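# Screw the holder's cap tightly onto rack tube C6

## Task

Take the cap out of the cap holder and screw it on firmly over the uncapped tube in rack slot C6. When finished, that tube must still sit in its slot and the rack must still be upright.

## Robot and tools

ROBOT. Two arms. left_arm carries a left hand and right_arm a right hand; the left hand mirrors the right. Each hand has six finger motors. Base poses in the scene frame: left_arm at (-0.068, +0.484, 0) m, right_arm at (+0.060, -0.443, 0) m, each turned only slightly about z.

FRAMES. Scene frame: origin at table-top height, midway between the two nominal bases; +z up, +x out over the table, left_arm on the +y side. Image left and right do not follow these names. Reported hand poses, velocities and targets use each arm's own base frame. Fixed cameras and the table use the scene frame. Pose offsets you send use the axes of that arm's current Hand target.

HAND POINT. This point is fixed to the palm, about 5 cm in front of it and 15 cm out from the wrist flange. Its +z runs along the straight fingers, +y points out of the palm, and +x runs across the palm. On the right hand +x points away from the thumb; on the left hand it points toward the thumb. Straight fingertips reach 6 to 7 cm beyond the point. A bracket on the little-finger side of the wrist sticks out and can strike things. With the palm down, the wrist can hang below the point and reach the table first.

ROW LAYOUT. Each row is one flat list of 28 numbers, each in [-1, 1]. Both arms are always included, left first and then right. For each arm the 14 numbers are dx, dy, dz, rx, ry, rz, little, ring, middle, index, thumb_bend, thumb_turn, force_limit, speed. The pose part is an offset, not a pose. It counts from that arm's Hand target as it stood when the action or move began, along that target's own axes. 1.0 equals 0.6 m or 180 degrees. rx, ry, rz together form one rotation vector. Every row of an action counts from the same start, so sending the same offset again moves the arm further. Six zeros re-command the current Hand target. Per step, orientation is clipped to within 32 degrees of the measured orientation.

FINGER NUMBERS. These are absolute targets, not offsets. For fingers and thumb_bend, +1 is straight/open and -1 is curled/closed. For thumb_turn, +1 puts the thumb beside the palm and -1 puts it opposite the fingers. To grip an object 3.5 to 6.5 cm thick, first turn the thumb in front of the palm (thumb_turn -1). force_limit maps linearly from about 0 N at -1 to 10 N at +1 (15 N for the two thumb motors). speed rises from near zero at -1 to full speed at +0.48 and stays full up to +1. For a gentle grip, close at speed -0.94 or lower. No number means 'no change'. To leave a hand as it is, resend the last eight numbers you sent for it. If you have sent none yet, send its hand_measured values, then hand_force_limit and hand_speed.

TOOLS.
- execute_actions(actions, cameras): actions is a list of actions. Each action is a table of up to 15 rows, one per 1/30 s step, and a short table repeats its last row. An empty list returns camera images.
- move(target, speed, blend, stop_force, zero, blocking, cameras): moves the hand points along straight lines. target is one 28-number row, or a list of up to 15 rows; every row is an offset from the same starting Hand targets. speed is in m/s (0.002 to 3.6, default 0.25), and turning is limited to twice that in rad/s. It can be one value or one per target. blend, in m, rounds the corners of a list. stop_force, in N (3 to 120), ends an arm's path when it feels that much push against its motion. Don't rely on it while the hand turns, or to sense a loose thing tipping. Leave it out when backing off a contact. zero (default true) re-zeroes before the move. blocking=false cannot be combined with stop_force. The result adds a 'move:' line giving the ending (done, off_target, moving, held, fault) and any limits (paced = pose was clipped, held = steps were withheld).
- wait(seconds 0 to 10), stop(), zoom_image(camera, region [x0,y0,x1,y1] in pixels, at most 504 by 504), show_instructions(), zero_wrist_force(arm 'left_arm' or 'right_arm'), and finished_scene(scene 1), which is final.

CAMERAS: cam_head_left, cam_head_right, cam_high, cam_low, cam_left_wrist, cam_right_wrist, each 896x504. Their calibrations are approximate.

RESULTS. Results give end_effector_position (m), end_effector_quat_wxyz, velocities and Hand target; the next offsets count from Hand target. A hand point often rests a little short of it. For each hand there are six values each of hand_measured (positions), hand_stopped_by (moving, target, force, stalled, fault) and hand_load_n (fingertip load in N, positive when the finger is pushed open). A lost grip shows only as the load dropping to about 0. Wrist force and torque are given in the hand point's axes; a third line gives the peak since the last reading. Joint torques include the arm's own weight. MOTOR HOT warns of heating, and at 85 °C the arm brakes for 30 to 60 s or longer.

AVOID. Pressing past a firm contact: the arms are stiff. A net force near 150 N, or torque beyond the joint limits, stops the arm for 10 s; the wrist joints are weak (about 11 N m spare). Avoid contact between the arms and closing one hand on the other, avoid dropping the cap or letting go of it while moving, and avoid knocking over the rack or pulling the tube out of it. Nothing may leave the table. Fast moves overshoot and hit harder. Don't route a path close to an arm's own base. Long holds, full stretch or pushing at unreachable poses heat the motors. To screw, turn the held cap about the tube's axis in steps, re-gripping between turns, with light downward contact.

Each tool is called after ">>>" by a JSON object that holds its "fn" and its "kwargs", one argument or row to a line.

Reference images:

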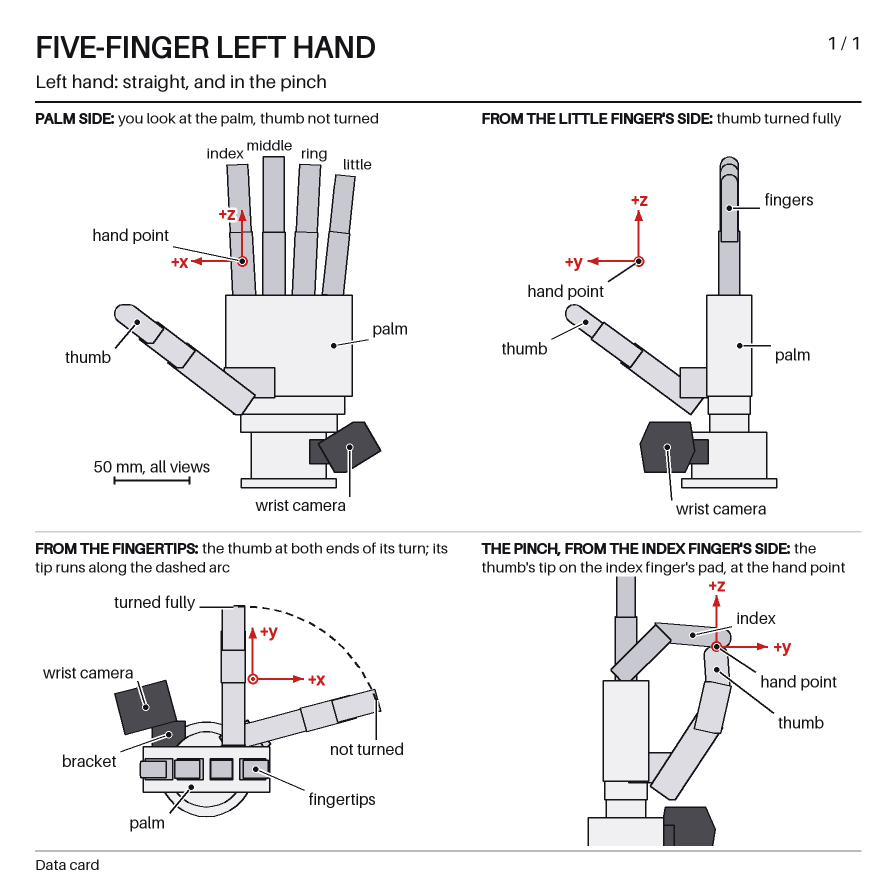

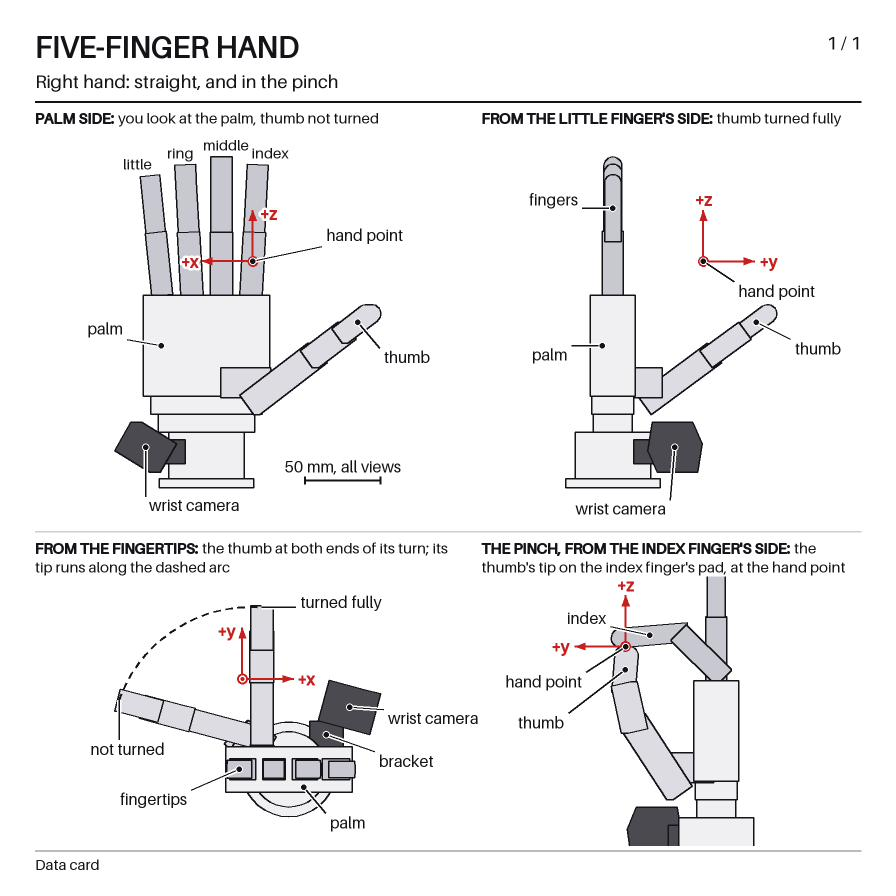

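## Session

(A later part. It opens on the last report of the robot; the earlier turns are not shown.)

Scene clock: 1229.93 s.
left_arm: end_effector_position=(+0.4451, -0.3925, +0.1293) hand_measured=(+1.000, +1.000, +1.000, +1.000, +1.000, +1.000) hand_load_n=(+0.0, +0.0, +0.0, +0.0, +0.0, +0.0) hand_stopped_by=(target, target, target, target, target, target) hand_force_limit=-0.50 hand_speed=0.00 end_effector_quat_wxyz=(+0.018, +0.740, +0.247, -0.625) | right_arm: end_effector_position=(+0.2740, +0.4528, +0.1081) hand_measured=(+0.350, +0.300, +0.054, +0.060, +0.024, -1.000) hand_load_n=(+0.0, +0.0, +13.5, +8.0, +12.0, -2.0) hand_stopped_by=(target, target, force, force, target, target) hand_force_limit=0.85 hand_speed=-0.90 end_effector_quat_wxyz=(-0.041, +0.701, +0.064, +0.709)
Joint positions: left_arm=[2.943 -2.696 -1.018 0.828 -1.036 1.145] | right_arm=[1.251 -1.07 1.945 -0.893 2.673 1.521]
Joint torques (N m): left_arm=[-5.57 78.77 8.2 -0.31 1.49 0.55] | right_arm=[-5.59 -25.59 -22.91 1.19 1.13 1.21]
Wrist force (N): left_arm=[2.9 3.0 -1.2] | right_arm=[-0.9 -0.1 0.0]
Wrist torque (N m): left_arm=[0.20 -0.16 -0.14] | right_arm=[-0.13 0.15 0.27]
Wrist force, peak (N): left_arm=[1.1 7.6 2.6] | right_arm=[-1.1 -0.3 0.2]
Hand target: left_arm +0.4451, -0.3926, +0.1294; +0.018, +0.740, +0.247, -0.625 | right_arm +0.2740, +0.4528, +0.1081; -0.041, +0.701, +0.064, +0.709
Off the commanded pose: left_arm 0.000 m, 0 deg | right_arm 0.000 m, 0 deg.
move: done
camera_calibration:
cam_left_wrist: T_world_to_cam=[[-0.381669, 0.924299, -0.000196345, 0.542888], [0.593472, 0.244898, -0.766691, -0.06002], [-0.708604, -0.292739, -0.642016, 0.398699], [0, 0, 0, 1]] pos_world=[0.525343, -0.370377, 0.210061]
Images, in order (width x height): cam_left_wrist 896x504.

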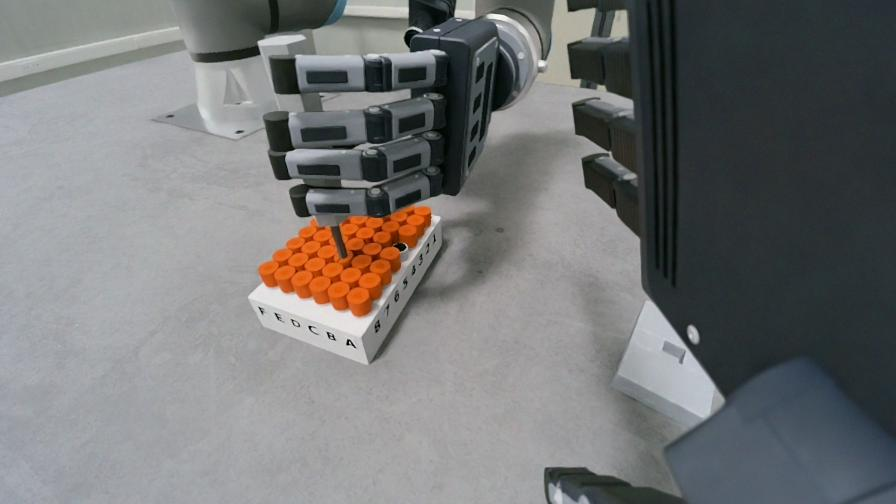

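>>> {"fn": "move", "kwargs": {
  "target": [0,0,0,0,0,0,1,1,1,1,1,1,-0.5,0,0.0050,0.0002,0.0001,0.0,0,0,0.35,0.3,-0.2,-0.2,0.02,-1,0.85,-0.9],
  "speed": 0.02,
  "cameras": ["cam_left_wrist"]
}}

>>> {"fn": "zoom_image", "kwargs": {
  "camera": "cam_left_wrist",
  "region": [334, 238, 374, 278]
}}

Scene clock: 1233.10 s.
left_arm: end_effector_position=(+0.4451, -0.3926, +0.1294) hand_measured=(+1.000, +1.000, +1.000, +1.000, +1.000, +1.000) hand_load_n=(+0.0, +0.0, -0.5, +0.0, +0.0, +0.0) hand_stopped_by=(target, target, target, target, target, target) hand_force_limit=-0.50 hand_speed=0.00 end_effector_quat_wxyz=(+0.018, +0.740, +0.247, -0.625) | right_arm: end_effector_position=(+0.2740, +0.4528, +0.1112) hand_measured=(+0.350, +0.300, +0.054, +0.060, +0.024, -1.000) hand_load_n=(+0.0, +0.5, +13.0, +9.0, +12.5, -1.5) hand_stopped_by=(target, target, force, force, target, target) hand_force_limit=0.85 hand_speed=-0.90 end_effector_quat_wxyz=(-0.041, +0.701, +0.064, +0.709)
Joint positions: left_arm=[2.943 -2.696 -1.018 0.828 -1.036 1.145] | right_arm=[1.251 -1.076 1.943 -0.885 2.672 1.521]
Joint torques (N m): left_arm=[-6.11 79.36 27.62 -0.6 1.78 -0.95] | right_arm=[-7.65 -41.2 -21.63 -0.39 -1.85 0.55]
Wrist force (N): left_arm=[2.9 3.1 -1.4] | right_arm=[-2.3 -0.5 0.3]
Wrist torque (N m): left_arm=[0.22 -0.15 -0.14] | right_arm=[-0.18 0.19 0.25]
Wrist force, peak (N): left_arm=[2.8 3.2 -1.5] | right_arm=[-2.3 -0.5 0.3]
Hand target: left_arm +0.4451, -0.3926, +0.1294; +0.018, +0.740, +0.247, -0.625 | right_arm +0.2740, +0.4528, +0.1111; -0.041, +0.701, +0.064, +0.709
Off the commanded pose: left_arm 0.000 m, 0 deg | right_arm 0.000 m, 0 deg.
move: done
camera_calibration:
cam_left_wrist: T_world_to_cam=[[-0.381804, 0.924243, -0.000425525, 0.543079], [0.593661, 0.244888, -0.766549, -0.0599749], [-0.708373, -0.292924, -0.642186, 0.398644], [0, 0, 0, 1]] pos_world=[0.525343, -0.370477, 0.210261]
Images, in order (width x height): cam_left_wrist 896x504.

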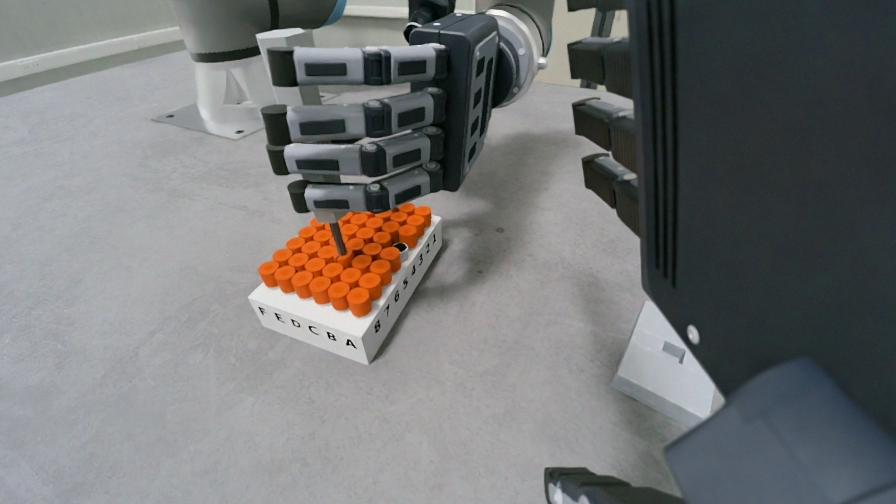

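Scaled by 12.600.

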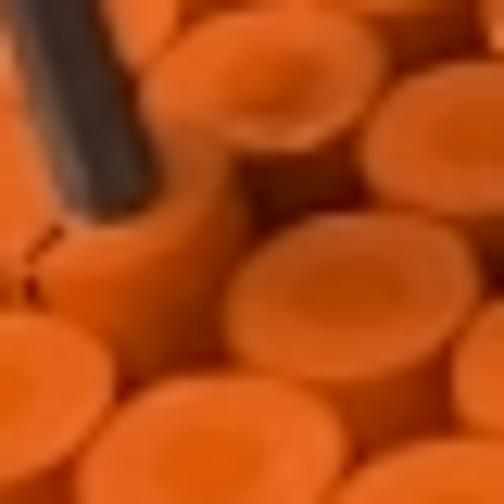

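>>> {"fn": "move", "kwargs": {
  "target": [0,0,0,0,0,0,1,1,1,1,1,1,-0.5,0,0.0083,0.0003,0.0001,0.0,0,0,0.35,0.3,-0.2,-0.2,0.02,-1,0.85,-0.9],
  "speed": 0.02,
  "cameras": ["cam_left_wrist"]
}}

>>> {"fn": "zoom_image", "kwargs": {
  "camera": "cam_left_wrist",
  "region": [324, 232, 364, 272]
}}

Scene clock: 1236.67 s.
left_arm: end_effector_position=(+0.4451, -0.3926, +0.1294) hand_measured=(+1.000, +1.000, +1.000, +1.000, +1.000, +1.000) hand_load_n=(+0.0, +0.0, +0.0, +0.0, +0.0, +0.0) hand_stopped_by=(target, target, target, target, target, target) hand_force_limit=-0.50 hand_speed=0.00 end_effector_quat_wxyz=(+0.018, +0.740, +0.247, -0.625) | right_arm: end_effector_position=(+0.2741, +0.4528, +0.1162) hand_measured=(+0.350, +0.300, +0.054, +0.060, +0.024, -1.000) hand_load_n=(+0.0, +0.0, +13.0, +9.0, +12.0, -1.0) hand_stopped_by=(target, target, force, force, target, target) hand_force_limit=0.85 hand_speed=-0.90 end_effector_quat_wxyz=(-0.041, +0.701, +0.064, +0.709)
Joint positions: left_arm=[2.943 -2.696 -1.018 0.828 -1.036 1.145] | right_arm=[1.251 -1.086 1.941 -0.873 2.672 1.521]
Joint torques (N m): left_arm=[-6.92 78.93 27.87 -0.66 1.71 -1.06] | right_arm=[-7.58 -34.69 -20.44 -1 -1.77 -0.57]
Wrist force (N): left_arm=[2.8 3.2 -1.3] | right_arm=[-1.8 -0.4 0.8]
Wrist torque (N m): left_arm=[0.23 -0.15 -0.15] | right_arm=[-0.16 0.18 0.27]
Wrist force, peak (N): left_arm=[2.9 3.3 -1.4] | right_arm=[-2.3 -0.5 0.7]
Hand target: left_arm +0.4451, -0.3926, +0.1294; +0.018, +0.740, +0.247, -0.625 | right_arm +0.2741, +0.4528, +0.1161; -0.041, +0.701, +0.064, +0.709
Off the commanded pose: left_arm 0.000 m, 0 deg | right_arm 0.000 m, 0 deg.
move: done
camera_calibration:
cam_left_wrist: T_world_to_cam=[[-0.381804, 0.924243, -0.000425525, 0.543079], [0.593661, 0.244888, -0.766549, -0.0599749], [-0.708373, -0.292924, -0.642186, 0.398644], [0, 0, 0, 1]] pos_world=[0.525343, -0.370477, 0.210261]
Images, in order (width x height): cam_left_wrist 896x504.

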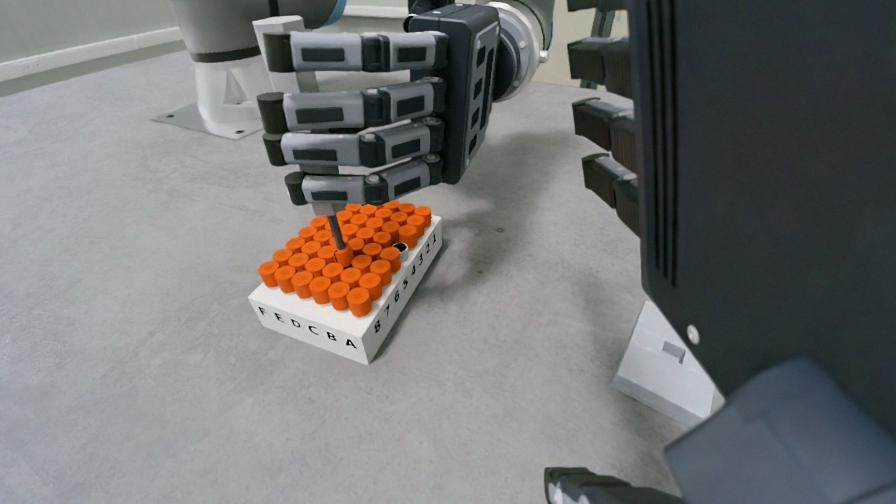

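Scaled by 12.600.

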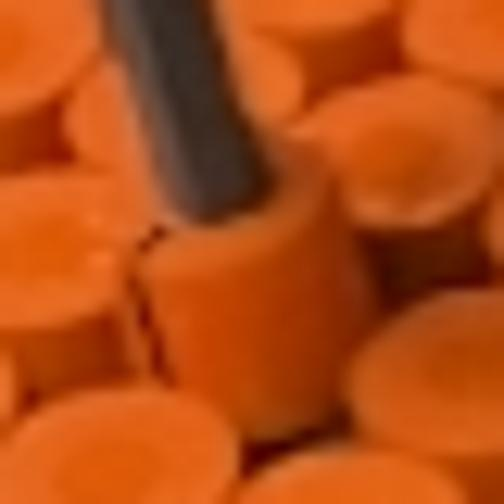

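>>> {"fn": "move", "kwargs": {
  "target": [0,0,0,0,0,0,1,1,1,1,1,1,-0.5,0,0.0100,0.0004,0.0001,0.0,0,0,0.35,0.3,-0.2,-0.2,0.02,-1,0.85,-0.9],
  "speed": 0.02,
  "cameras": ["cam_left_wrist"]
}}

>>> {"fn": "zoom_image", "kwargs": {
  "camera": "cam_left_wrist",
  "region": [324, 232, 364, 272]
}}

Scene clock: 1240.67 s.
left_arm: end_effector_position=(+0.4451, -0.3926, +0.1294) hand_measured=(+1.000, +1.000, +1.000, +1.000, +1.000, +1.000) hand_load_n=(+0.0, -0.5, +0.0, +0.0, +0.0, +0.0) hand_stopped_by=(target, target, target, target, target, target) hand_force_limit=-0.50 hand_speed=0.00 end_effector_quat_wxyz=(+0.018, +0.740, +0.247, -0.625) | right_arm: end_effector_position=(+0.2741, +0.4527, +0.1223) hand_measured=(+0.350, +0.300, +0.054, +0.060, +0.024, -1.000) hand_load_n=(+0.0, +0.0, +13.0, +9.5, +12.0, -1.0) hand_stopped_by=(target, target, force, force, target, target) hand_force_limit=0.85 hand_speed=-0.90 end_effector_quat_wxyz=(-0.041, +0.701, +0.064, +0.709)
Joint positions: left_arm=[2.943 -2.696 -1.018 0.828 -1.036 1.145] | right_arm=[1.251 -1.097 1.938 -0.859 2.672 1.521]
Joint torques (N m): left_arm=[-5.57 78.74 28.1 -0.92 1.73 -0.67] | right_arm=[-8.25 -28.11 -18.92 -2.52 -1.71 -0.34]
Wrist force (N): left_arm=[2.7 3.1 -1.4] | right_arm=[-1.9 -0.5 1.0]
Wrist torque (N m): left_arm=[0.22 -0.14 -0.15] | right_arm=[-0.17 0.22 0.25]
Wrist force, peak (N): left_arm=[2.8 3.4 -1.2] | right_arm=[-2.5 -0.3 0.6]
Hand target: left_arm +0.4451, -0.3926, +0.1294; +0.018, +0.740, +0.247, -0.625 | right_arm +0.2741, +0.4527, +0.1221; -0.041, +0.701, +0.064, +0.709
Off the commanded pose: left_arm 0.000 m, 0 deg | right_arm 0.000 m, 0 deg.
move: done
camera_calibration:
cam_left_wrist: T_world_to_cam=[[-0.381804, 0.924243, -0.000425525, 0.543079], [0.593661, 0.244888, -0.766549, -0.0599749], [-0.708373, -0.292924, -0.642186, 0.398644], [0, 0, 0, 1]] pos_world=[0.525343, -0.370477, 0.210261]
Images, in order (width x height): cam_left_wrist 896x504.

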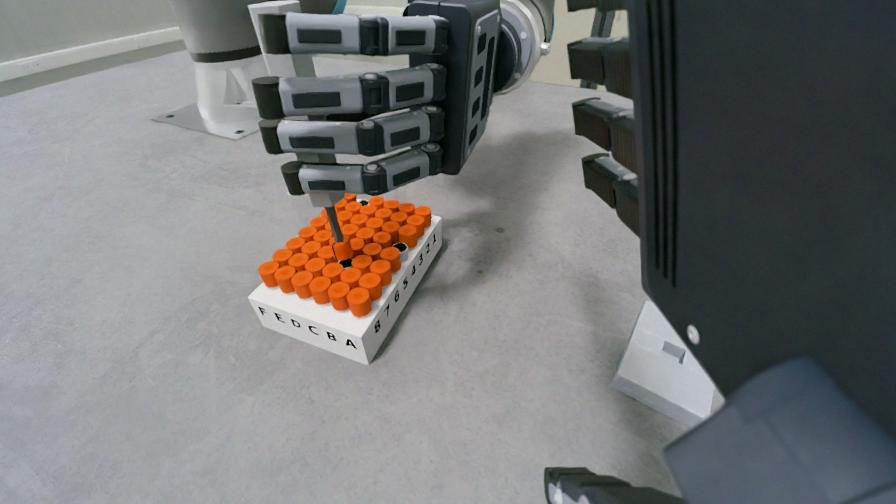

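Scaled by 12.600.

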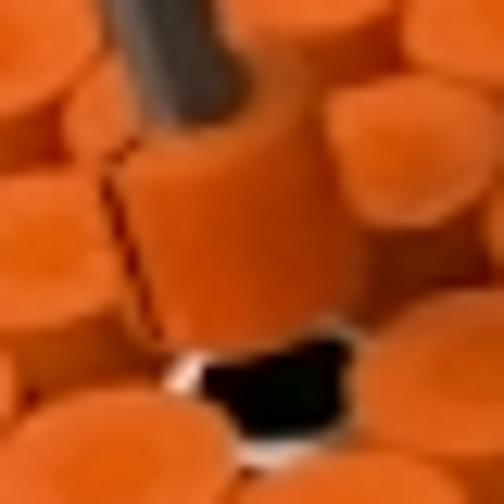

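>>> {"fn": "move", "kwargs": {
  "target": [
    [0,0,0,0,0,0,1,1,1,1,1,1,-0.5,0,0.0250,0.0008,0.0002,0,0,0,0.35,0.3,-0.2,-0.2,0.02,-1,0.85,-0.9],
    [0,0,0,0,0,0,1,1,1,1,1,1,-0.5,0,0.0245,0.0133,0.0064,0.4719,0.0157,0.0042,0.35,0.3,-0.2,-0.2,0.02,-1,0.85,-0.9]
  ],
  "speed": [0.06,0.25],
  "blend": [0.003,0],
  "cameras": ["cam_left_wrist"]
}}

Scene clock: 1255.17 s.
left_arm: end_effector_position=(+0.4451, -0.3926, +0.1294) hand_measured=(+1.000, +1.000, +1.000, +1.000, +1.000, +1.000) hand_load_n=(+0.5, +0.0, +0.0, +0.0, +0.0, +0.0) hand_stopped_by=(target, target, target, target, target, target) hand_force_limit=-0.50 hand_speed=0.00 end_effector_quat_wxyz=(+0.018, +0.740, +0.247, -0.625) | right_arm: end_effector_position=(+0.2741, +0.4527, +0.1297) hand_measured=(+0.350, +0.300, +0.054, +0.060, +0.024, -1.000) hand_load_n=(+0.0, -0.5, +13.0, +9.5, +12.0, -1.0) hand_stopped_by=(target, target, force, force, target, target) hand_force_limit=0.85 hand_speed=-0.90 end_effector_quat_wxyz=(-0.041, +0.701, +0.064, +0.709)
Joint positions: left_arm=[2.943 -2.696 -1.018 0.828 -1.036 1.145] | right_arm=[1.251 -1.111 1.934 -0.841 2.672 1.52]
Joint torques (N m): left_arm=[-3.73 78.25 28.49 -1.15 1.69 -0.94] | right_arm=[-7.46 -19.07 -8.89 -2.9 -1.41 -1.11]
Wrist force (N): left_arm=[2.6 3.2 -1.3] | right_arm=[-1.9 -0.3 0.7]
Wrist torque (N m): left_arm=[0.23 -0.11 -0.17] | right_arm=[-0.15 0.18 0.28]
Wrist force, peak (N): left_arm=[2.9 3.2 -1.5] | right_arm=[-3.6 -0.4 0.7]
Hand target: left_arm +0.4451, -0.3926, +0.1294; +0.018, +0.740, +0.247, -0.625 | right_arm +0.2741, +0.4526, +0.1296; -0.041, +0.701, +0.064, +0.709 (not the last commanded pose)
Off the commanded pose: left_arm 0.000 m, 0 deg | right_arm 0.011 m, 85 deg.
move: held (right_arm; a check stopped the path); path passed 0 of 2 targets; limits=held
pose unreachable (right arm): on one or more control steps of this call, first in action 0 (counted from 0), this arm could not follow its commanded pose, so it was not sent that pose on those steps. It may still have moved: this result reports where it is.
cause: moving toward the commanded pose would bring two parts of the arm too close to each other (joints 4 (wrist 1) to 6 (wrist 3) lie between them).
camera_calibration:
cam_left_wrist: T_world_to_cam=[[-0.381804, 0.924243, -0.000425525, 0.543079], [0.593661, 0.244888, -0.766549, -0.0599749], [-0.708373, -0.292924, -0.642186, 0.398644], [0, 0, 0, 1]] pos_world=[0.525343, -0.370477, 0.210261]
Images, in order (width x height): cam_left_wrist 896x504.

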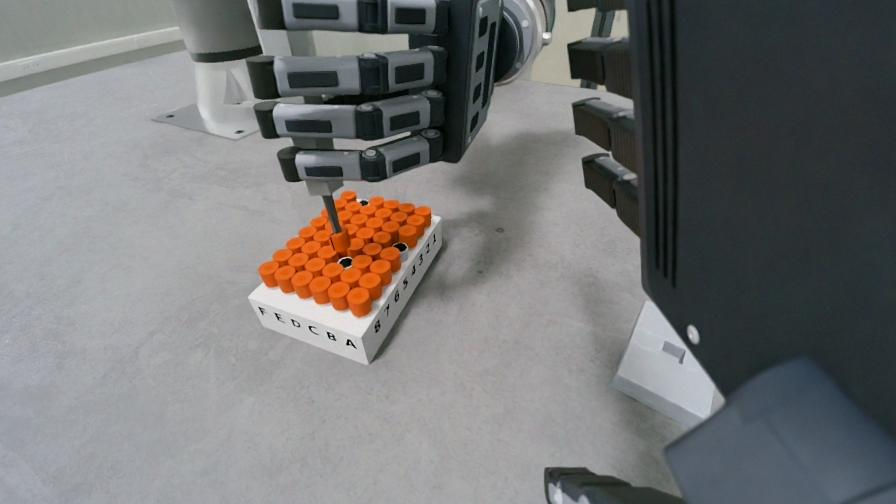

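>>> {"fn": "zoom_image", "kwargs": {
  "camera": "cam_left_wrist",
  "region": [319, 222, 369, 272]
}}

Scaled by 10.080.

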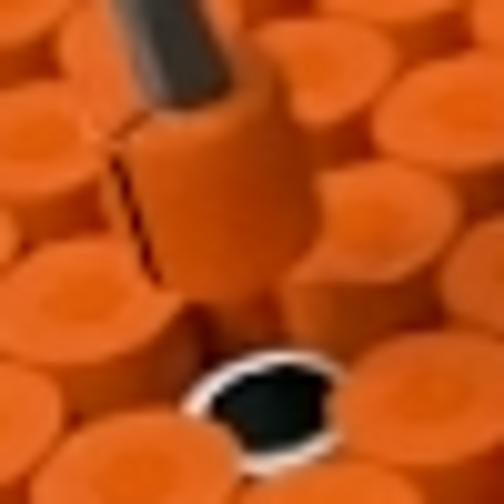

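>>> {"fn": "move", "kwargs": {
  "target": [0,0,0,0,0,0,1,1,1,1,1,1,-0.5,0,0.0060,0.0125,0.0062,0.4719,0.0157,0.0042,0.35,0.3,-0.2,-0.2,0.02,-1,0.85,-0.9],
  "speed": 0.25,
  "cameras": ["cam_left_wrist"]
}}

Scene clock: 1263.30 s.
left_arm: end_effector_position=(+0.4451, -0.3926, +0.1294) hand_measured=(+1.000, +1.000, +1.000, +1.000, +1.000, +1.000) hand_load_n=(+0.0, +0.0, +0.0, +0.0, +0.0, +0.0) hand_stopped_by=(target, target, target, target, target, target) hand_force_limit=-0.50 hand_speed=0.00 end_effector_quat_wxyz=(+0.018, +0.740, +0.247, -0.625) | right_arm: end_effector_position=(+0.2788, +0.4459, +0.1334) hand_measured=(+0.350, +0.300, +0.054, +0.060, +0.024, -1.000) hand_load_n=(+0.0, +0.0, +13.0, +9.0, +12.0, -1.5) hand_stopped_by=(target, target, force, force, target, target) hand_force_limit=0.85 hand_speed=-0.90 end_effector_quat_wxyz=(+0.509, -0.474, -0.521, -0.495)
Joint positions: left_arm=[2.943 -2.696 -1.018 0.828 -1.036 1.145] | right_arm=[0.232 -1.46 2.437 -1.024 0.171 1.585]
Joint torques (N m): left_arm=[-6.1 78.75 27.38 -1.77 1.77 -1.07] | right_arm=[-4.33 -23.82 -11.46 0.97 -1.79 -1.02]
Wrist force (N): left_arm=[2.6 3.0 -1.3] | right_arm=[-1.8 -0.7 1.0]
Wrist torque (N m): left_arm=[0.20 -0.12 -0.15] | right_arm=[-0.21 0.14 0.16]
Wrist force, peak (N): left_arm=[2.9 3.3 -1.4] | right_arm=[-2.5 -0.8 1.4]
Hand target: left_arm +0.4451, -0.3926, +0.1294; +0.018, +0.740, +0.247, -0.625 | right_arm +0.2788, +0.4459, +0.1335; +0.509, -0.474, -0.521, -0.495
Off the commanded pose: left_arm 0.000 m, 0 deg | right_arm 0.000 m, 0 deg.
move: done
camera_calibration:
cam_left_wrist: T_world_to_cam=[[-0.381804, 0.924243, -0.000425525, 0.543079], [0.593661, 0.244888, -0.766549, -0.0599749], [-0.708373, -0.292924, -0.642186, 0.398644], [0, 0, 0, 1]] pos_world=[0.525343, -0.370477, 0.210261]
Images, in order (width x height): cam_left_wrist 896x504.

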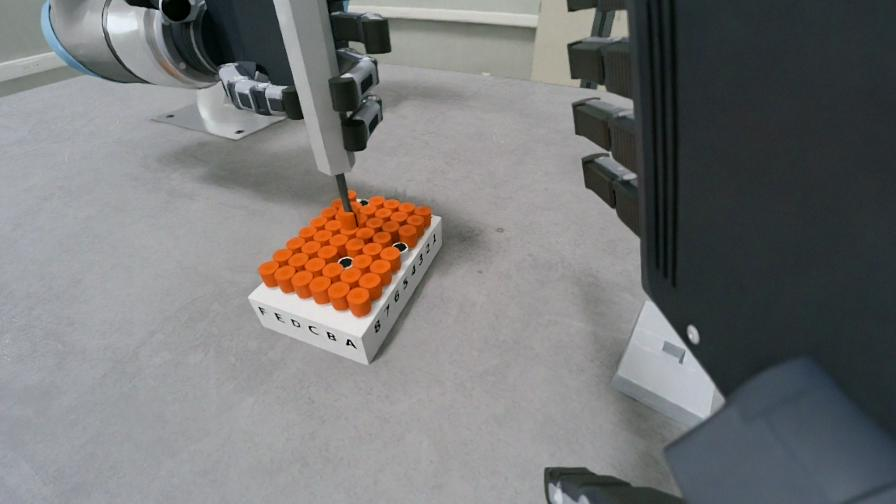

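>>> {"fn": "zoom_image", "kwargs": {
  "camera": "cam_left_wrist",
  "region": [320, 170, 380, 230]
}}

>>> {"fn": "zoom_image", "kwargs": {
  "camera": "cam_left_wrist",
  "region": [260, 0, 380, 120]
}}

Scaled by 8.400.

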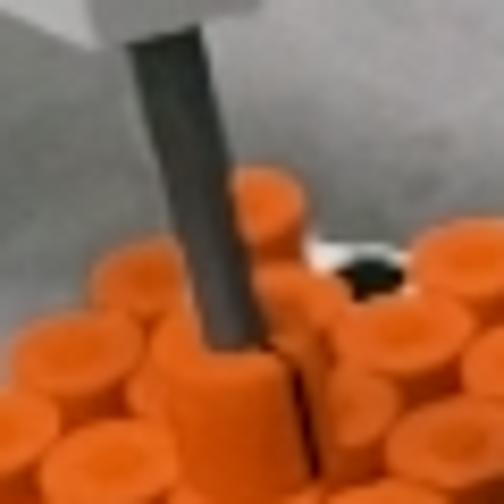

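Scaled by 4.200.

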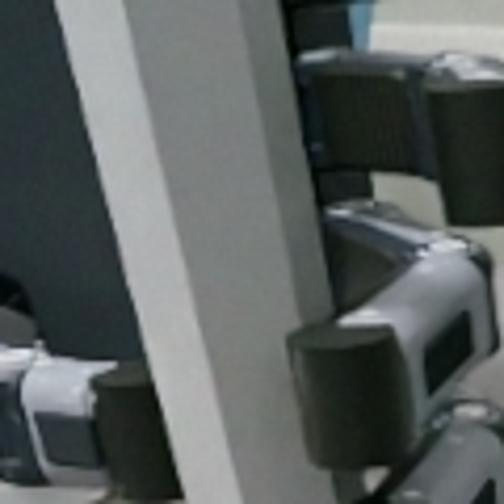

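>>> {"fn": "move", "kwargs": {
  "target": [0,0,0,0,0,0,1,1,1,1,1,1,-0.5,0,-0.0207,0.0267,0.0029,-0.0472,-0.0016,-0.0004,0.35,0.3,-0.2,-0.2,0.02,-1,0.85,-0.9],
  "speed": 0.1,
  "cameras": ["cam_left_wrist"]
}}

>>> {"fn": "zoom_image", "kwargs": {
  "camera": "cam_left_wrist",
  "region": [320, 190, 380, 250]
}}

Scene clock: 1283.07 s.
left_arm: end_effector_position=(+0.4451, -0.3926, +0.1294) hand_measured=(+1.000, +1.000, +1.000, +1.000, +1.000, +1.000) hand_load_n=(+0.0, +0.0, +0.0, +0.0, +0.0, +0.0) hand_stopped_by=(target, target, target, target, target, target) hand_force_limit=-0.50 hand_speed=0.00 end_effector_quat_wxyz=(+0.018, +0.740, +0.247, -0.625) | right_arm: end_effector_position=(+0.2949, +0.4488, +0.1215) hand_measured=(+0.350, +0.300, +0.054, +0.060, +0.024, -1.000) hand_load_n=(+0.0, +0.0, +13.0, +9.0, +12.0, -1.0) hand_stopped_by=(target, target, force, force, target, target) hand_force_limit=0.85 hand_speed=-0.90 end_effector_quat_wxyz=(-0.471, +0.511, +0.485, +0.531)
Joint positions: left_arm=[2.943 -2.696 -1.018 0.828 -1.036 1.145] | right_arm=[0.297 -1.434 2.461 -1.047 0.384 1.557]
Joint torques (N m): left_arm=[-5.07 79 26.23 -2 1.73 -0.85] | right_arm=[-5.54 -25.71 -18.61 1.29 1.66 1.49]
Wrist force (N): left_arm=[2.7 2.9 -1.3] | right_arm=[-1.7 -0.6 1.2]
Wrist torque (N m): left_arm=[0.18 -0.12 -0.14] | right_arm=[-0.21 0.17 0.25]
Wrist force, peak (N): left_arm=[2.8 3.5 -1.4] | right_arm=[-1.6 -2.5 1.1]
Hand target: left_arm +0.4451, -0.3926, +0.1294; +0.018, +0.740, +0.247, -0.625 | right_arm +0.2951, +0.4487, +0.1216; -0.471, +0.511, +0.484, +0.531
Off the commanded pose: left_arm 0.000 m, 0 deg | right_arm 0.000 m, 0 deg.
move: done
camera_calibration:
cam_left_wrist: T_world_to_cam=[[-0.381804, 0.924243, -0.000425525, 0.543079], [0.593661, 0.244888, -0.766549, -0.0599749], [-0.708373, -0.292924, -0.642186, 0.398644], [0, 0, 0, 1]] pos_world=[0.525343, -0.370477, 0.210261]
Images, in order (width x height): cam_left_wrist 896x504.

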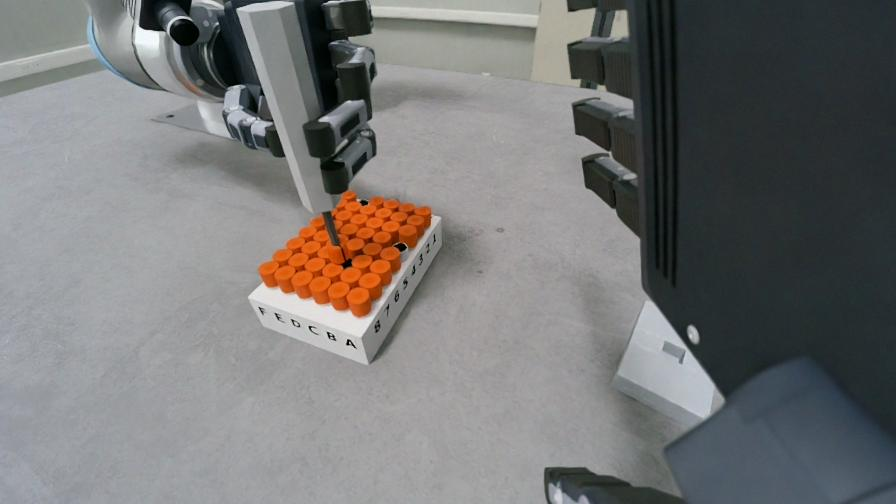

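Scaled by 8.400.

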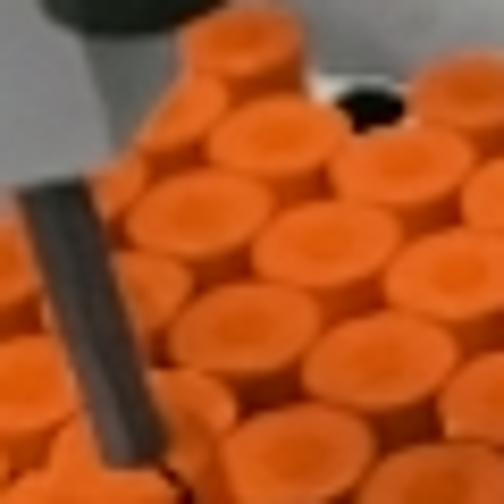

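>>> {"fn": "zoom_image", "kwargs": {
  "camera": "cam_left_wrist",
  "region": [314, 230, 374, 290]
}}

Scaled by 8.400.

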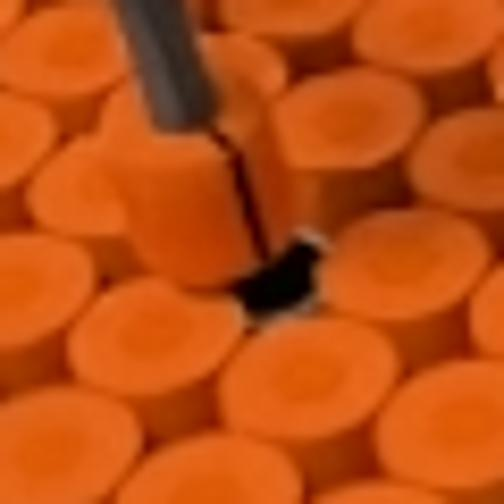

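>>> {"fn": "move", "kwargs": {
  "target": [0.0235,-0.1037,0.0337,-0.1816,-0.0549,-0.0423,1,1,1,1,1,1,-0.5,0,0,0,0,0,0,0,0.35,0.3,-0.2,-0.2,0.02,-1,0.85,-0.9],
  "speed": 0.3
}}

>>> {"fn": "move", "kwargs": {
  "target": [0.0235,-0.1037,0.0337,-0.1816,-0.0549,-0.0423,1,1,1,1,1,1,-0.5,0,0,0,0,0,0,0,0.35,0.3,-0.2,-0.2,0.02,-1,0.85,-0.9],
  "speed": 0.3,
  "cameras": ["cam_left_wrist"]
}}

>>> {"fn": "zoom_image", "kwargs": {
  "camera": "cam_left_wrist",
  "region": [366, 150, 426, 210]
}}

Scene clock: 1290.23 s.
left_arm: end_effector_position=(+0.4038, -0.3400, +0.1296) hand_measured=(+1.000, +1.000, +1.000, +1.000, +1.000, +1.000) hand_load_n=(+0.0, +0.0, +0.0, +0.0, +0.0, +0.0) hand_stopped_by=(target, target, target, target, target, target) hand_force_limit=-0.50 hand_speed=0.00 end_effector_quat_wxyz=(+0.205, +0.632, +0.458, -0.591) | right_arm: end_effector_position=(+0.2951, +0.4487, +0.1216) hand_measured=(+0.350, +0.300, +0.054, +0.060, +0.024, -1.000) hand_load_n=(+0.0, +0.0, +13.0, +9.5, +12.0, -1.0) hand_stopped_by=(target, target, force, force, target, target) hand_force_limit=0.85 hand_speed=-0.90 end_effector_quat_wxyz=(-0.471, +0.511, +0.484, +0.531)
Joint positions: left_arm=[3.168 -2.372 -1.731 1.321 -0.668 0.991] | right_arm=[0.297 -1.435 2.461 -1.047 0.384 1.557]
Joint torques (N m): left_arm=[3.75 19.36 -3.15 -0.36 0.78 -0.27] | right_arm=[-7.95 -27.27 -19.38 1.21 -0.6 1.09]
Wrist force (N): left_arm=[2.7 3.3 -1.4] | right_arm=[-1.7 -0.6 1.1]
Wrist torque (N m): left_arm=[0.25 -0.14 -0.13] | right_arm=[-0.20 0.16 0.26]
Wrist force, peak (N): left_arm=[1.6 5.3 0.3] | right_arm=[-1.9 -0.9 1.2]
Hand target: left_arm +0.4037, -0.3400, +0.1294; +0.205, +0.632, +0.458, -0.591 | right_arm +0.2951, +0.4487, +0.1216; -0.471, +0.511, +0.484, +0.531
Off the commanded pose: left_arm 0.000 m, 0 deg | right_arm 0.000 m, 0 deg.
move: done

Scene clock: 1291.87 s.
left_arm: end_effector_position=(+0.3397, -0.3205, +0.1295) hand_measured=(+1.000, +1.000, +1.000, +1.000, +1.000, +1.000) hand_load_n=(+0.0, +0.0, +0.0, +0.0, +0.0, +0.0) hand_stopped_by=(target, target, target, target, target, target) hand_force_limit=-0.50 hand_speed=0.00 end_effector_quat_wxyz=(+0.373, +0.465, +0.627, -0.502) | right_arm: end_effector_position=(+0.2951, +0.4487, +0.1216) hand_measured=(+0.350, +0.300, +0.054, +0.060, +0.024, -1.000) hand_load_n=(+0.0, +0.0, +13.5, +9.5, +12.0, -1.0) hand_stopped_by=(target, target, force, force, target, target) hand_force_limit=0.85 hand_speed=-0.90 end_effector_quat_wxyz=(-0.471, +0.511, +0.484, +0.531)
Joint positions: left_arm=[3.307 -2.076 -2.252 2.124 -0.273 0.357] | right_arm=[0.297 -1.435 2.461 -1.047 0.384 1.557]
Joint torques (N m): left_arm=[5.07 6.81 -8.83 -1.29 2.87 -0.85] | right_arm=[-6.38 -27.98 -20.08 1.01 -1.75 0.52]
Wrist force (N): left_arm=[2.6 3.4 -1.5] | right_arm=[-1.5 -0.6 1.2]
Wrist torque (N m): left_arm=[0.24 -0.13 -0.13] | right_arm=[-0.21 0.14 0.26]
Wrist force, peak (N): left_arm=[2.9 4.2 -2.2] | right_arm=[-2.0 -0.8 0.9]
Hand target: left_arm +0.3397, -0.3205, +0.1294; +0.373, +0.465, +0.627, -0.502 | right_arm +0.2951, +0.4487, +0.1216; -0.471, +0.511, +0.484, +0.531
Off the commanded pose: left_arm 0.000 m, 0 deg | right_arm 0.000 m, 0 deg.
move: done
camera_calibration:
cam_left_wrist: T_world_to_cam=[[-0.999114, -0.0420832, -0.000492032, 0.336207], [-0.0266587, 0.641874, -0.766346, 0.322929], [0.0325661, -0.765654, -0.642428, -0.058031], [0, 0, 0, 1]] pos_world=[0.346408, -0.237563, 0.21036]
Images, in order (width x height): cam_left_wrist 896x504.

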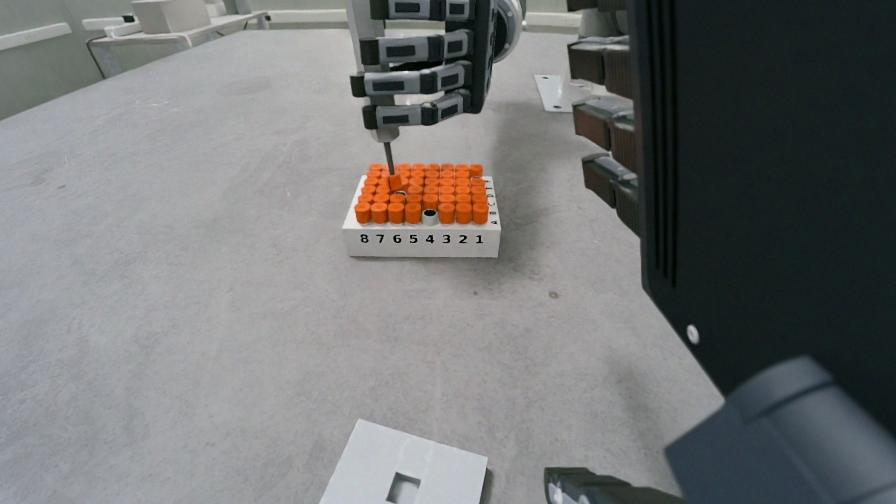

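Scaled by 8.400.

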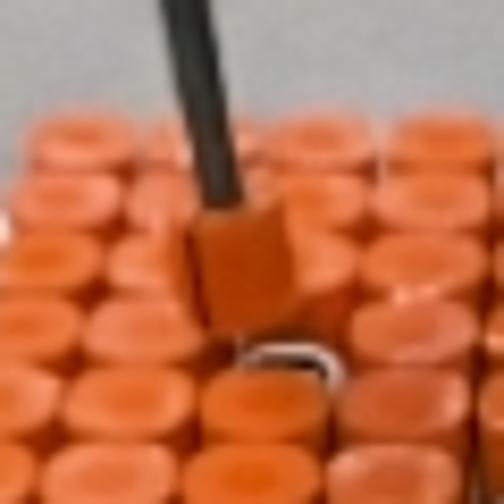

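>>> {"fn": "zoom_image", "kwargs": {
  "camera": "cam_left_wrist",
  "region": [380, 170, 420, 210]
}}

Scaled by 12.600.

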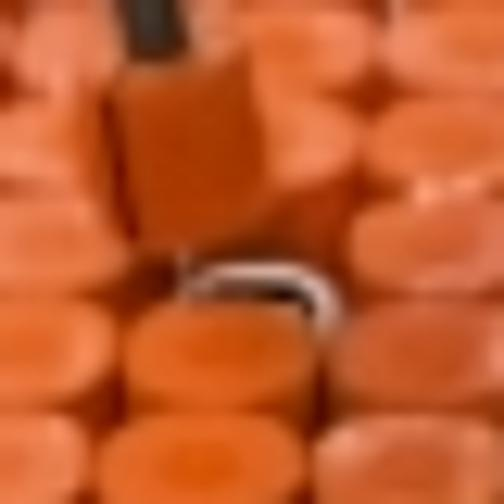

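>>> {"fn": "move", "kwargs": {
  "target": [0,0,0,0,0,0,1,1,1,1,1,1,-0.5,0,0.0045,-0.0121,-0.0055,-0.0005,0.0223,-0.0261,0.35,0.3,-0.2,-0.2,0.02,-1,0.85,-0.9],
  "speed": 0.1,
  "cameras": ["cam_left_wrist"]
}}

>>> {"fn": "zoom_image", "kwargs": {
  "camera": "cam_left_wrist",
  "region": [380, 160, 420, 200]
}}

>>> {"fn": "zoom_image", "kwargs": {
  "camera": "cam_left_wrist",
  "region": [366, 120, 426, 180]
}}

Scene clock: 1312.77 s.
left_arm: end_effector_position=(+0.3397, -0.3205, +0.1294) hand_measured=(+1.000, +1.000, +1.000, +1.000, +1.000, +1.000) hand_load_n=(+0.0, +0.0, +0.0, +0.0, +0.0, +0.0) hand_stopped_by=(target, target, target, target, target, target) hand_force_limit=-0.50 hand_speed=0.00 end_effector_quat_wxyz=(+0.373, +0.465, +0.627, -0.502) | right_arm: end_effector_position=(+0.2874, +0.4460, +0.1239) hand_measured=(+0.350, +0.300, +0.054, +0.060, +0.024, -1.000) hand_load_n=(+0.0, +0.0, +13.0, +9.5, +12.0, -1.0) hand_stopped_by=(target, target, force, force, target, target) hand_force_limit=0.85 hand_speed=-0.90 end_effector_quat_wxyz=(+0.465, -0.473, -0.488, -0.568)
Joint positions: left_arm=[3.307 -2.077 -2.252 2.124 -0.273 0.358] | right_arm=[0.294 -1.409 2.549 -1.348 0.384 1.65]
Joint torques (N m): left_arm=[5.32 9.48 -8.15 -4.92 2.49 -0.47] | right_arm=[-5.96 -25.61 -18.19 -3.19 -1.53 -0.68]
Wrist force (N): left_arm=[2.5 3.4 -1.3] | right_arm=[-1.6 -0.5 1.2]
Wrist torque (N m): left_arm=[0.22 -0.11 -0.14] | right_arm=[-0.21 0.17 0.14]
Wrist force, peak (N): left_arm=[3.0 3.5 -1.3] | right_arm=[-2.1 -1.0 1.0]
Hand target: left_arm +0.3397, -0.3205, +0.1294; +0.373, +0.465, +0.627, -0.502 | right_arm +0.2875, +0.4461, +0.1240; +0.465, -0.472, -0.488, -0.568
Off the commanded pose: left_arm 0.000 m, 0 deg | right_arm 0.000 m, 0 deg.
move: done
camera_calibration:
cam_left_wrist: T_world_to_cam=[[-0.999106, -0.0422761, -0.000257401, 0.336111], [-0.0269555, 0.641703, -0.766479, 0.322941], [0.032569, -0.765787, -0.642269, -0.0581603], [0, 0, 0, 1]] pos_world=[0.34641, -0.237561, 0.21026]
Images, in order (width x height): cam_left_wrist 896x504.

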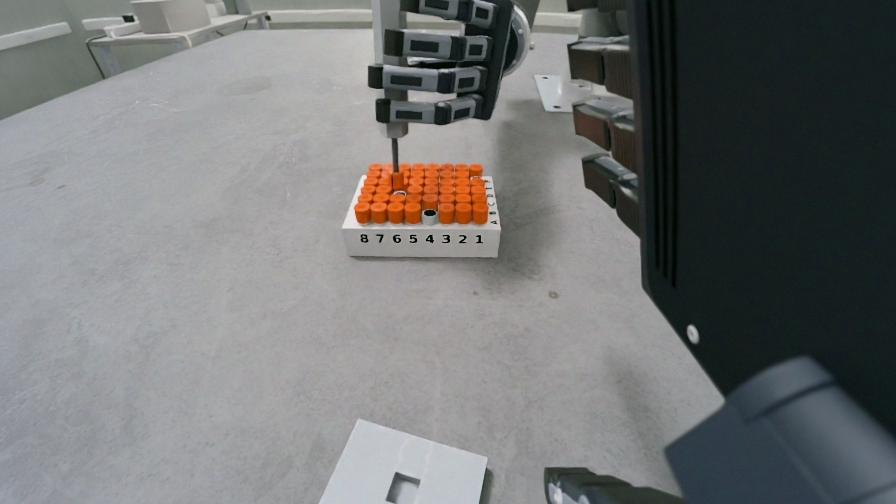

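Scaled by 12.600.

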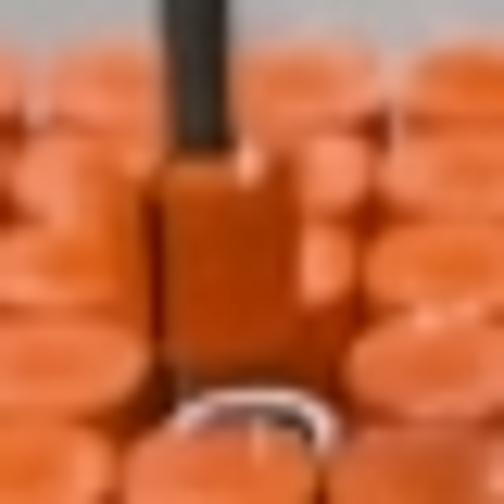

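Scaled by 8.400.

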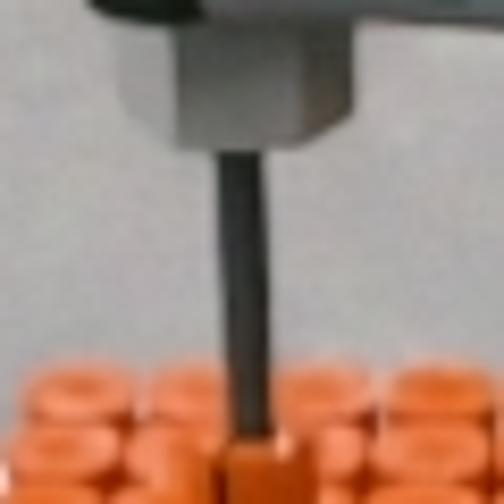

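>>> {"fn": "zoom_image", "kwargs": {
  "camera": "cam_left_wrist",
  "region": [350, 0, 450, 140]
}}

Scaled by 3.600.

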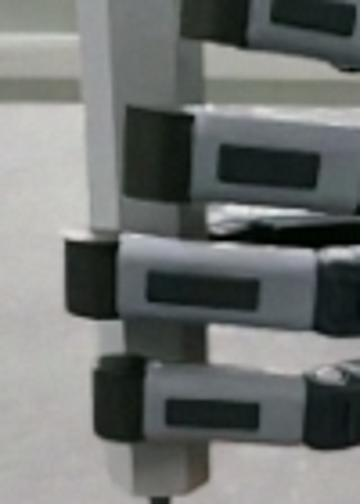

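>>> {"fn": "move", "kwargs": {
  "target": [-0.0377,0.1001,0.0317,0.1816,0.0549,0.0423,1,1,1,1,1,1,-0.5,0,-0.0003,0.0027,0.0004,-0.0006,-0.0015,0.0094,0.35,0.3,-0.2,-0.2,0.02,-1,0.85,-0.9],
  "speed": 0.3
}}

>>> {"fn": "move", "kwargs": {
  "target": [-0.0377,0.1001,0.0317,0.1816,0.0549,0.0423,1,1,1,1,1,1,-0.5,0,0,0,0,0,0,0,0.35,0.3,-0.2,-0.2,0.02,-1,0.85,-0.9],
  "speed": 0.3,
  "cameras": ["cam_left_wrist"]
}}

>>> {"fn": "zoom_image", "kwargs": {
  "camera": "cam_left_wrist",
  "region": [320, 230, 370, 280]
}}

>>> {"fn": "zoom_image", "kwargs": {
  "camera": "cam_left_wrist",
  "region": [300, 180, 370, 250]
}}

Scene clock: 1321.90 s.
left_arm: end_effector_position=(+0.4037, -0.3400, +0.1293) hand_measured=(+1.000, +1.000, +1.000, +1.000, +1.000, +1.000) hand_load_n=(+0.0, +0.0, +0.0, +0.0, +0.0, +0.0) hand_stopped_by=(target, target, target, target, target, target) hand_force_limit=-0.50 hand_speed=0.00 end_effector_quat_wxyz=(+0.205, +0.631, +0.458, -0.591) | right_arm: end_effector_position=(+0.2891, +0.4462, +0.1241) hand_measured=(+0.350, +0.300, +0.054, +0.060, +0.024, -1.000) hand_load_n=(+0.0, +0.0, +13.0, +9.5, +12.0, -1.0) hand_stopped_by=(target, target, force, force, target, target) hand_force_limit=0.85 hand_speed=-0.90 end_effector_quat_wxyz=(+0.472, -0.481, -0.481, -0.560)
Joint positions: left_arm=[3.168 -2.372 -1.732 1.322 -0.667 0.991] | right_arm=[0.292 -1.417 2.54 -1.319 0.384 1.668]
Joint torques (N m): left_arm=[-2.92 61.52 22.07 -4.51 -2.03 1.08] | right_arm=[-6.39 -22.84 -9.15 -3.01 -1.43 -1.29]
Wrist force (N): left_arm=[2.8 3.3 -1.3] | right_arm=[-1.8 -0.6 1.0]
Wrist torque (N m): left_arm=[0.24 -0.14 -0.21] | right_arm=[-0.20 0.17 0.15]
Wrist force, peak (N): left_arm=[3.0 4.1 -2.2] | right_arm=[-2.2 -1.0 0.9]
Hand target: left_arm +0.4038, -0.3400, +0.1295; +0.205, +0.632, +0.458, -0.591 | right_arm +0.2891, +0.4462, +0.1241; +0.472, -0.481, -0.481, -0.560
Off the commanded pose: left_arm 0.000 m, 0 deg | right_arm 0.000 m, 0 deg.
move: done

Scene clock: 1323.47 s.
left_arm: end_effector_position=(+0.4451, -0.3926, +0.1293) hand_measured=(+1.000, +1.000, +1.000, +1.000, +1.000, +1.000) hand_load_n=(+0.0, +0.0, -0.5, +0.0, +0.0, +0.0) hand_stopped_by=(target, target, target, target, target, target) hand_force_limit=-0.50 hand_speed=0.00 end_effector_quat_wxyz=(+0.018, +0.740, +0.247, -0.625) | right_arm: end_effector_position=(+0.2891, +0.4462, +0.1241) hand_measured=(+0.350, +0.300, +0.054, +0.060, +0.024, -1.000) hand_load_n=(+0.0, +0.0, +13.0, +9.5, +12.0, -1.0) hand_stopped_by=(target, target, force, force, target, target) hand_force_limit=0.85 hand_speed=-0.90 end_effector_quat_wxyz=(+0.472, -0.481, -0.481, -0.560)
Joint positions: left_arm=[2.943 -2.696 -1.018 0.828 -1.036 1.145] | right_arm=[0.292 -1.417 2.54 -1.319 0.384 1.668]
Joint torques (N m): left_arm=[-5.54 75.47 30.28 -4.35 -1.9 0.04] | right_arm=[-0.67 -8.64 0.83 -3.56 -1.04 -1.21]
Wrist force (N): left_arm=[2.7 3.0 -1.4] | right_arm=[-1.8 -0.7 0.8]
Wrist torque (N m): left_arm=[0.21 -0.14 -0.22] | right_arm=[-0.21 0.16 0.15]
Wrist force, peak (N): left_arm=[2.8 3.9 -1.8] | right_arm=[-2.1 -0.8 1.0]
Hand target: left_arm +0.4451, -0.3926, +0.1295; +0.018, +0.740, +0.247, -0.625 | right_arm +0.2891, +0.4462, +0.1241; +0.472, -0.481, -0.481, -0.560
Off the commanded pose: left_arm 0.000 m, 0 deg | right_arm 0.000 m, 0 deg.
move: done
camera_calibration:
cam_left_wrist: T_world_to_cam=[[-0.382088, 0.924126, -0.000295873, 0.543066], [0.593362, 0.245085, -0.766717, -0.0598881], [-0.70847, -0.293129, -0.641985, 0.398479], [0, 0, 0, 1]] pos_world=[0.525346, -0.370378, 0.210061]
Images, in order (width x height): cam_left_wrist 896x504.

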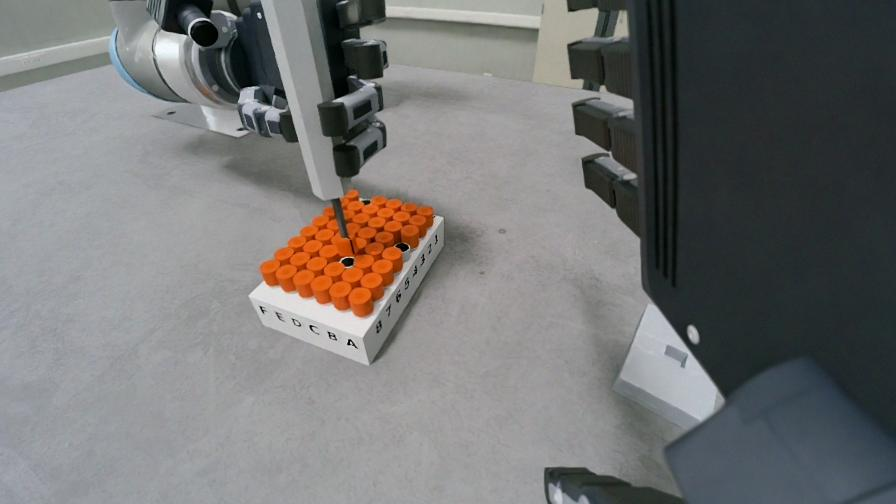

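Scaled by 10.080.

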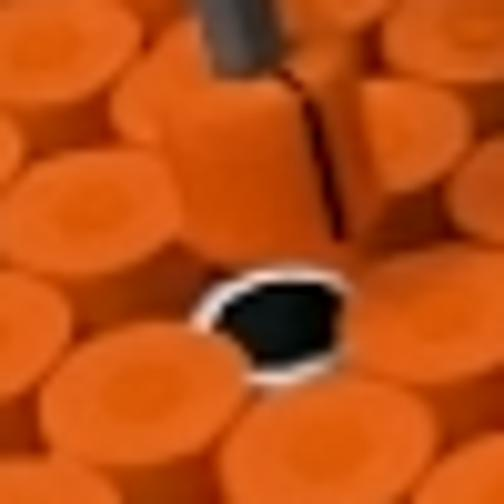

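Scaled by 7.200.

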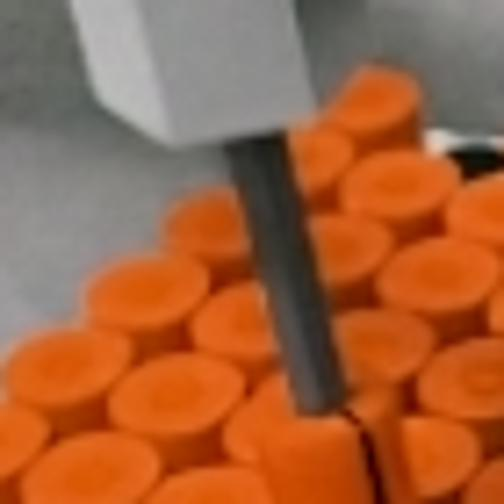

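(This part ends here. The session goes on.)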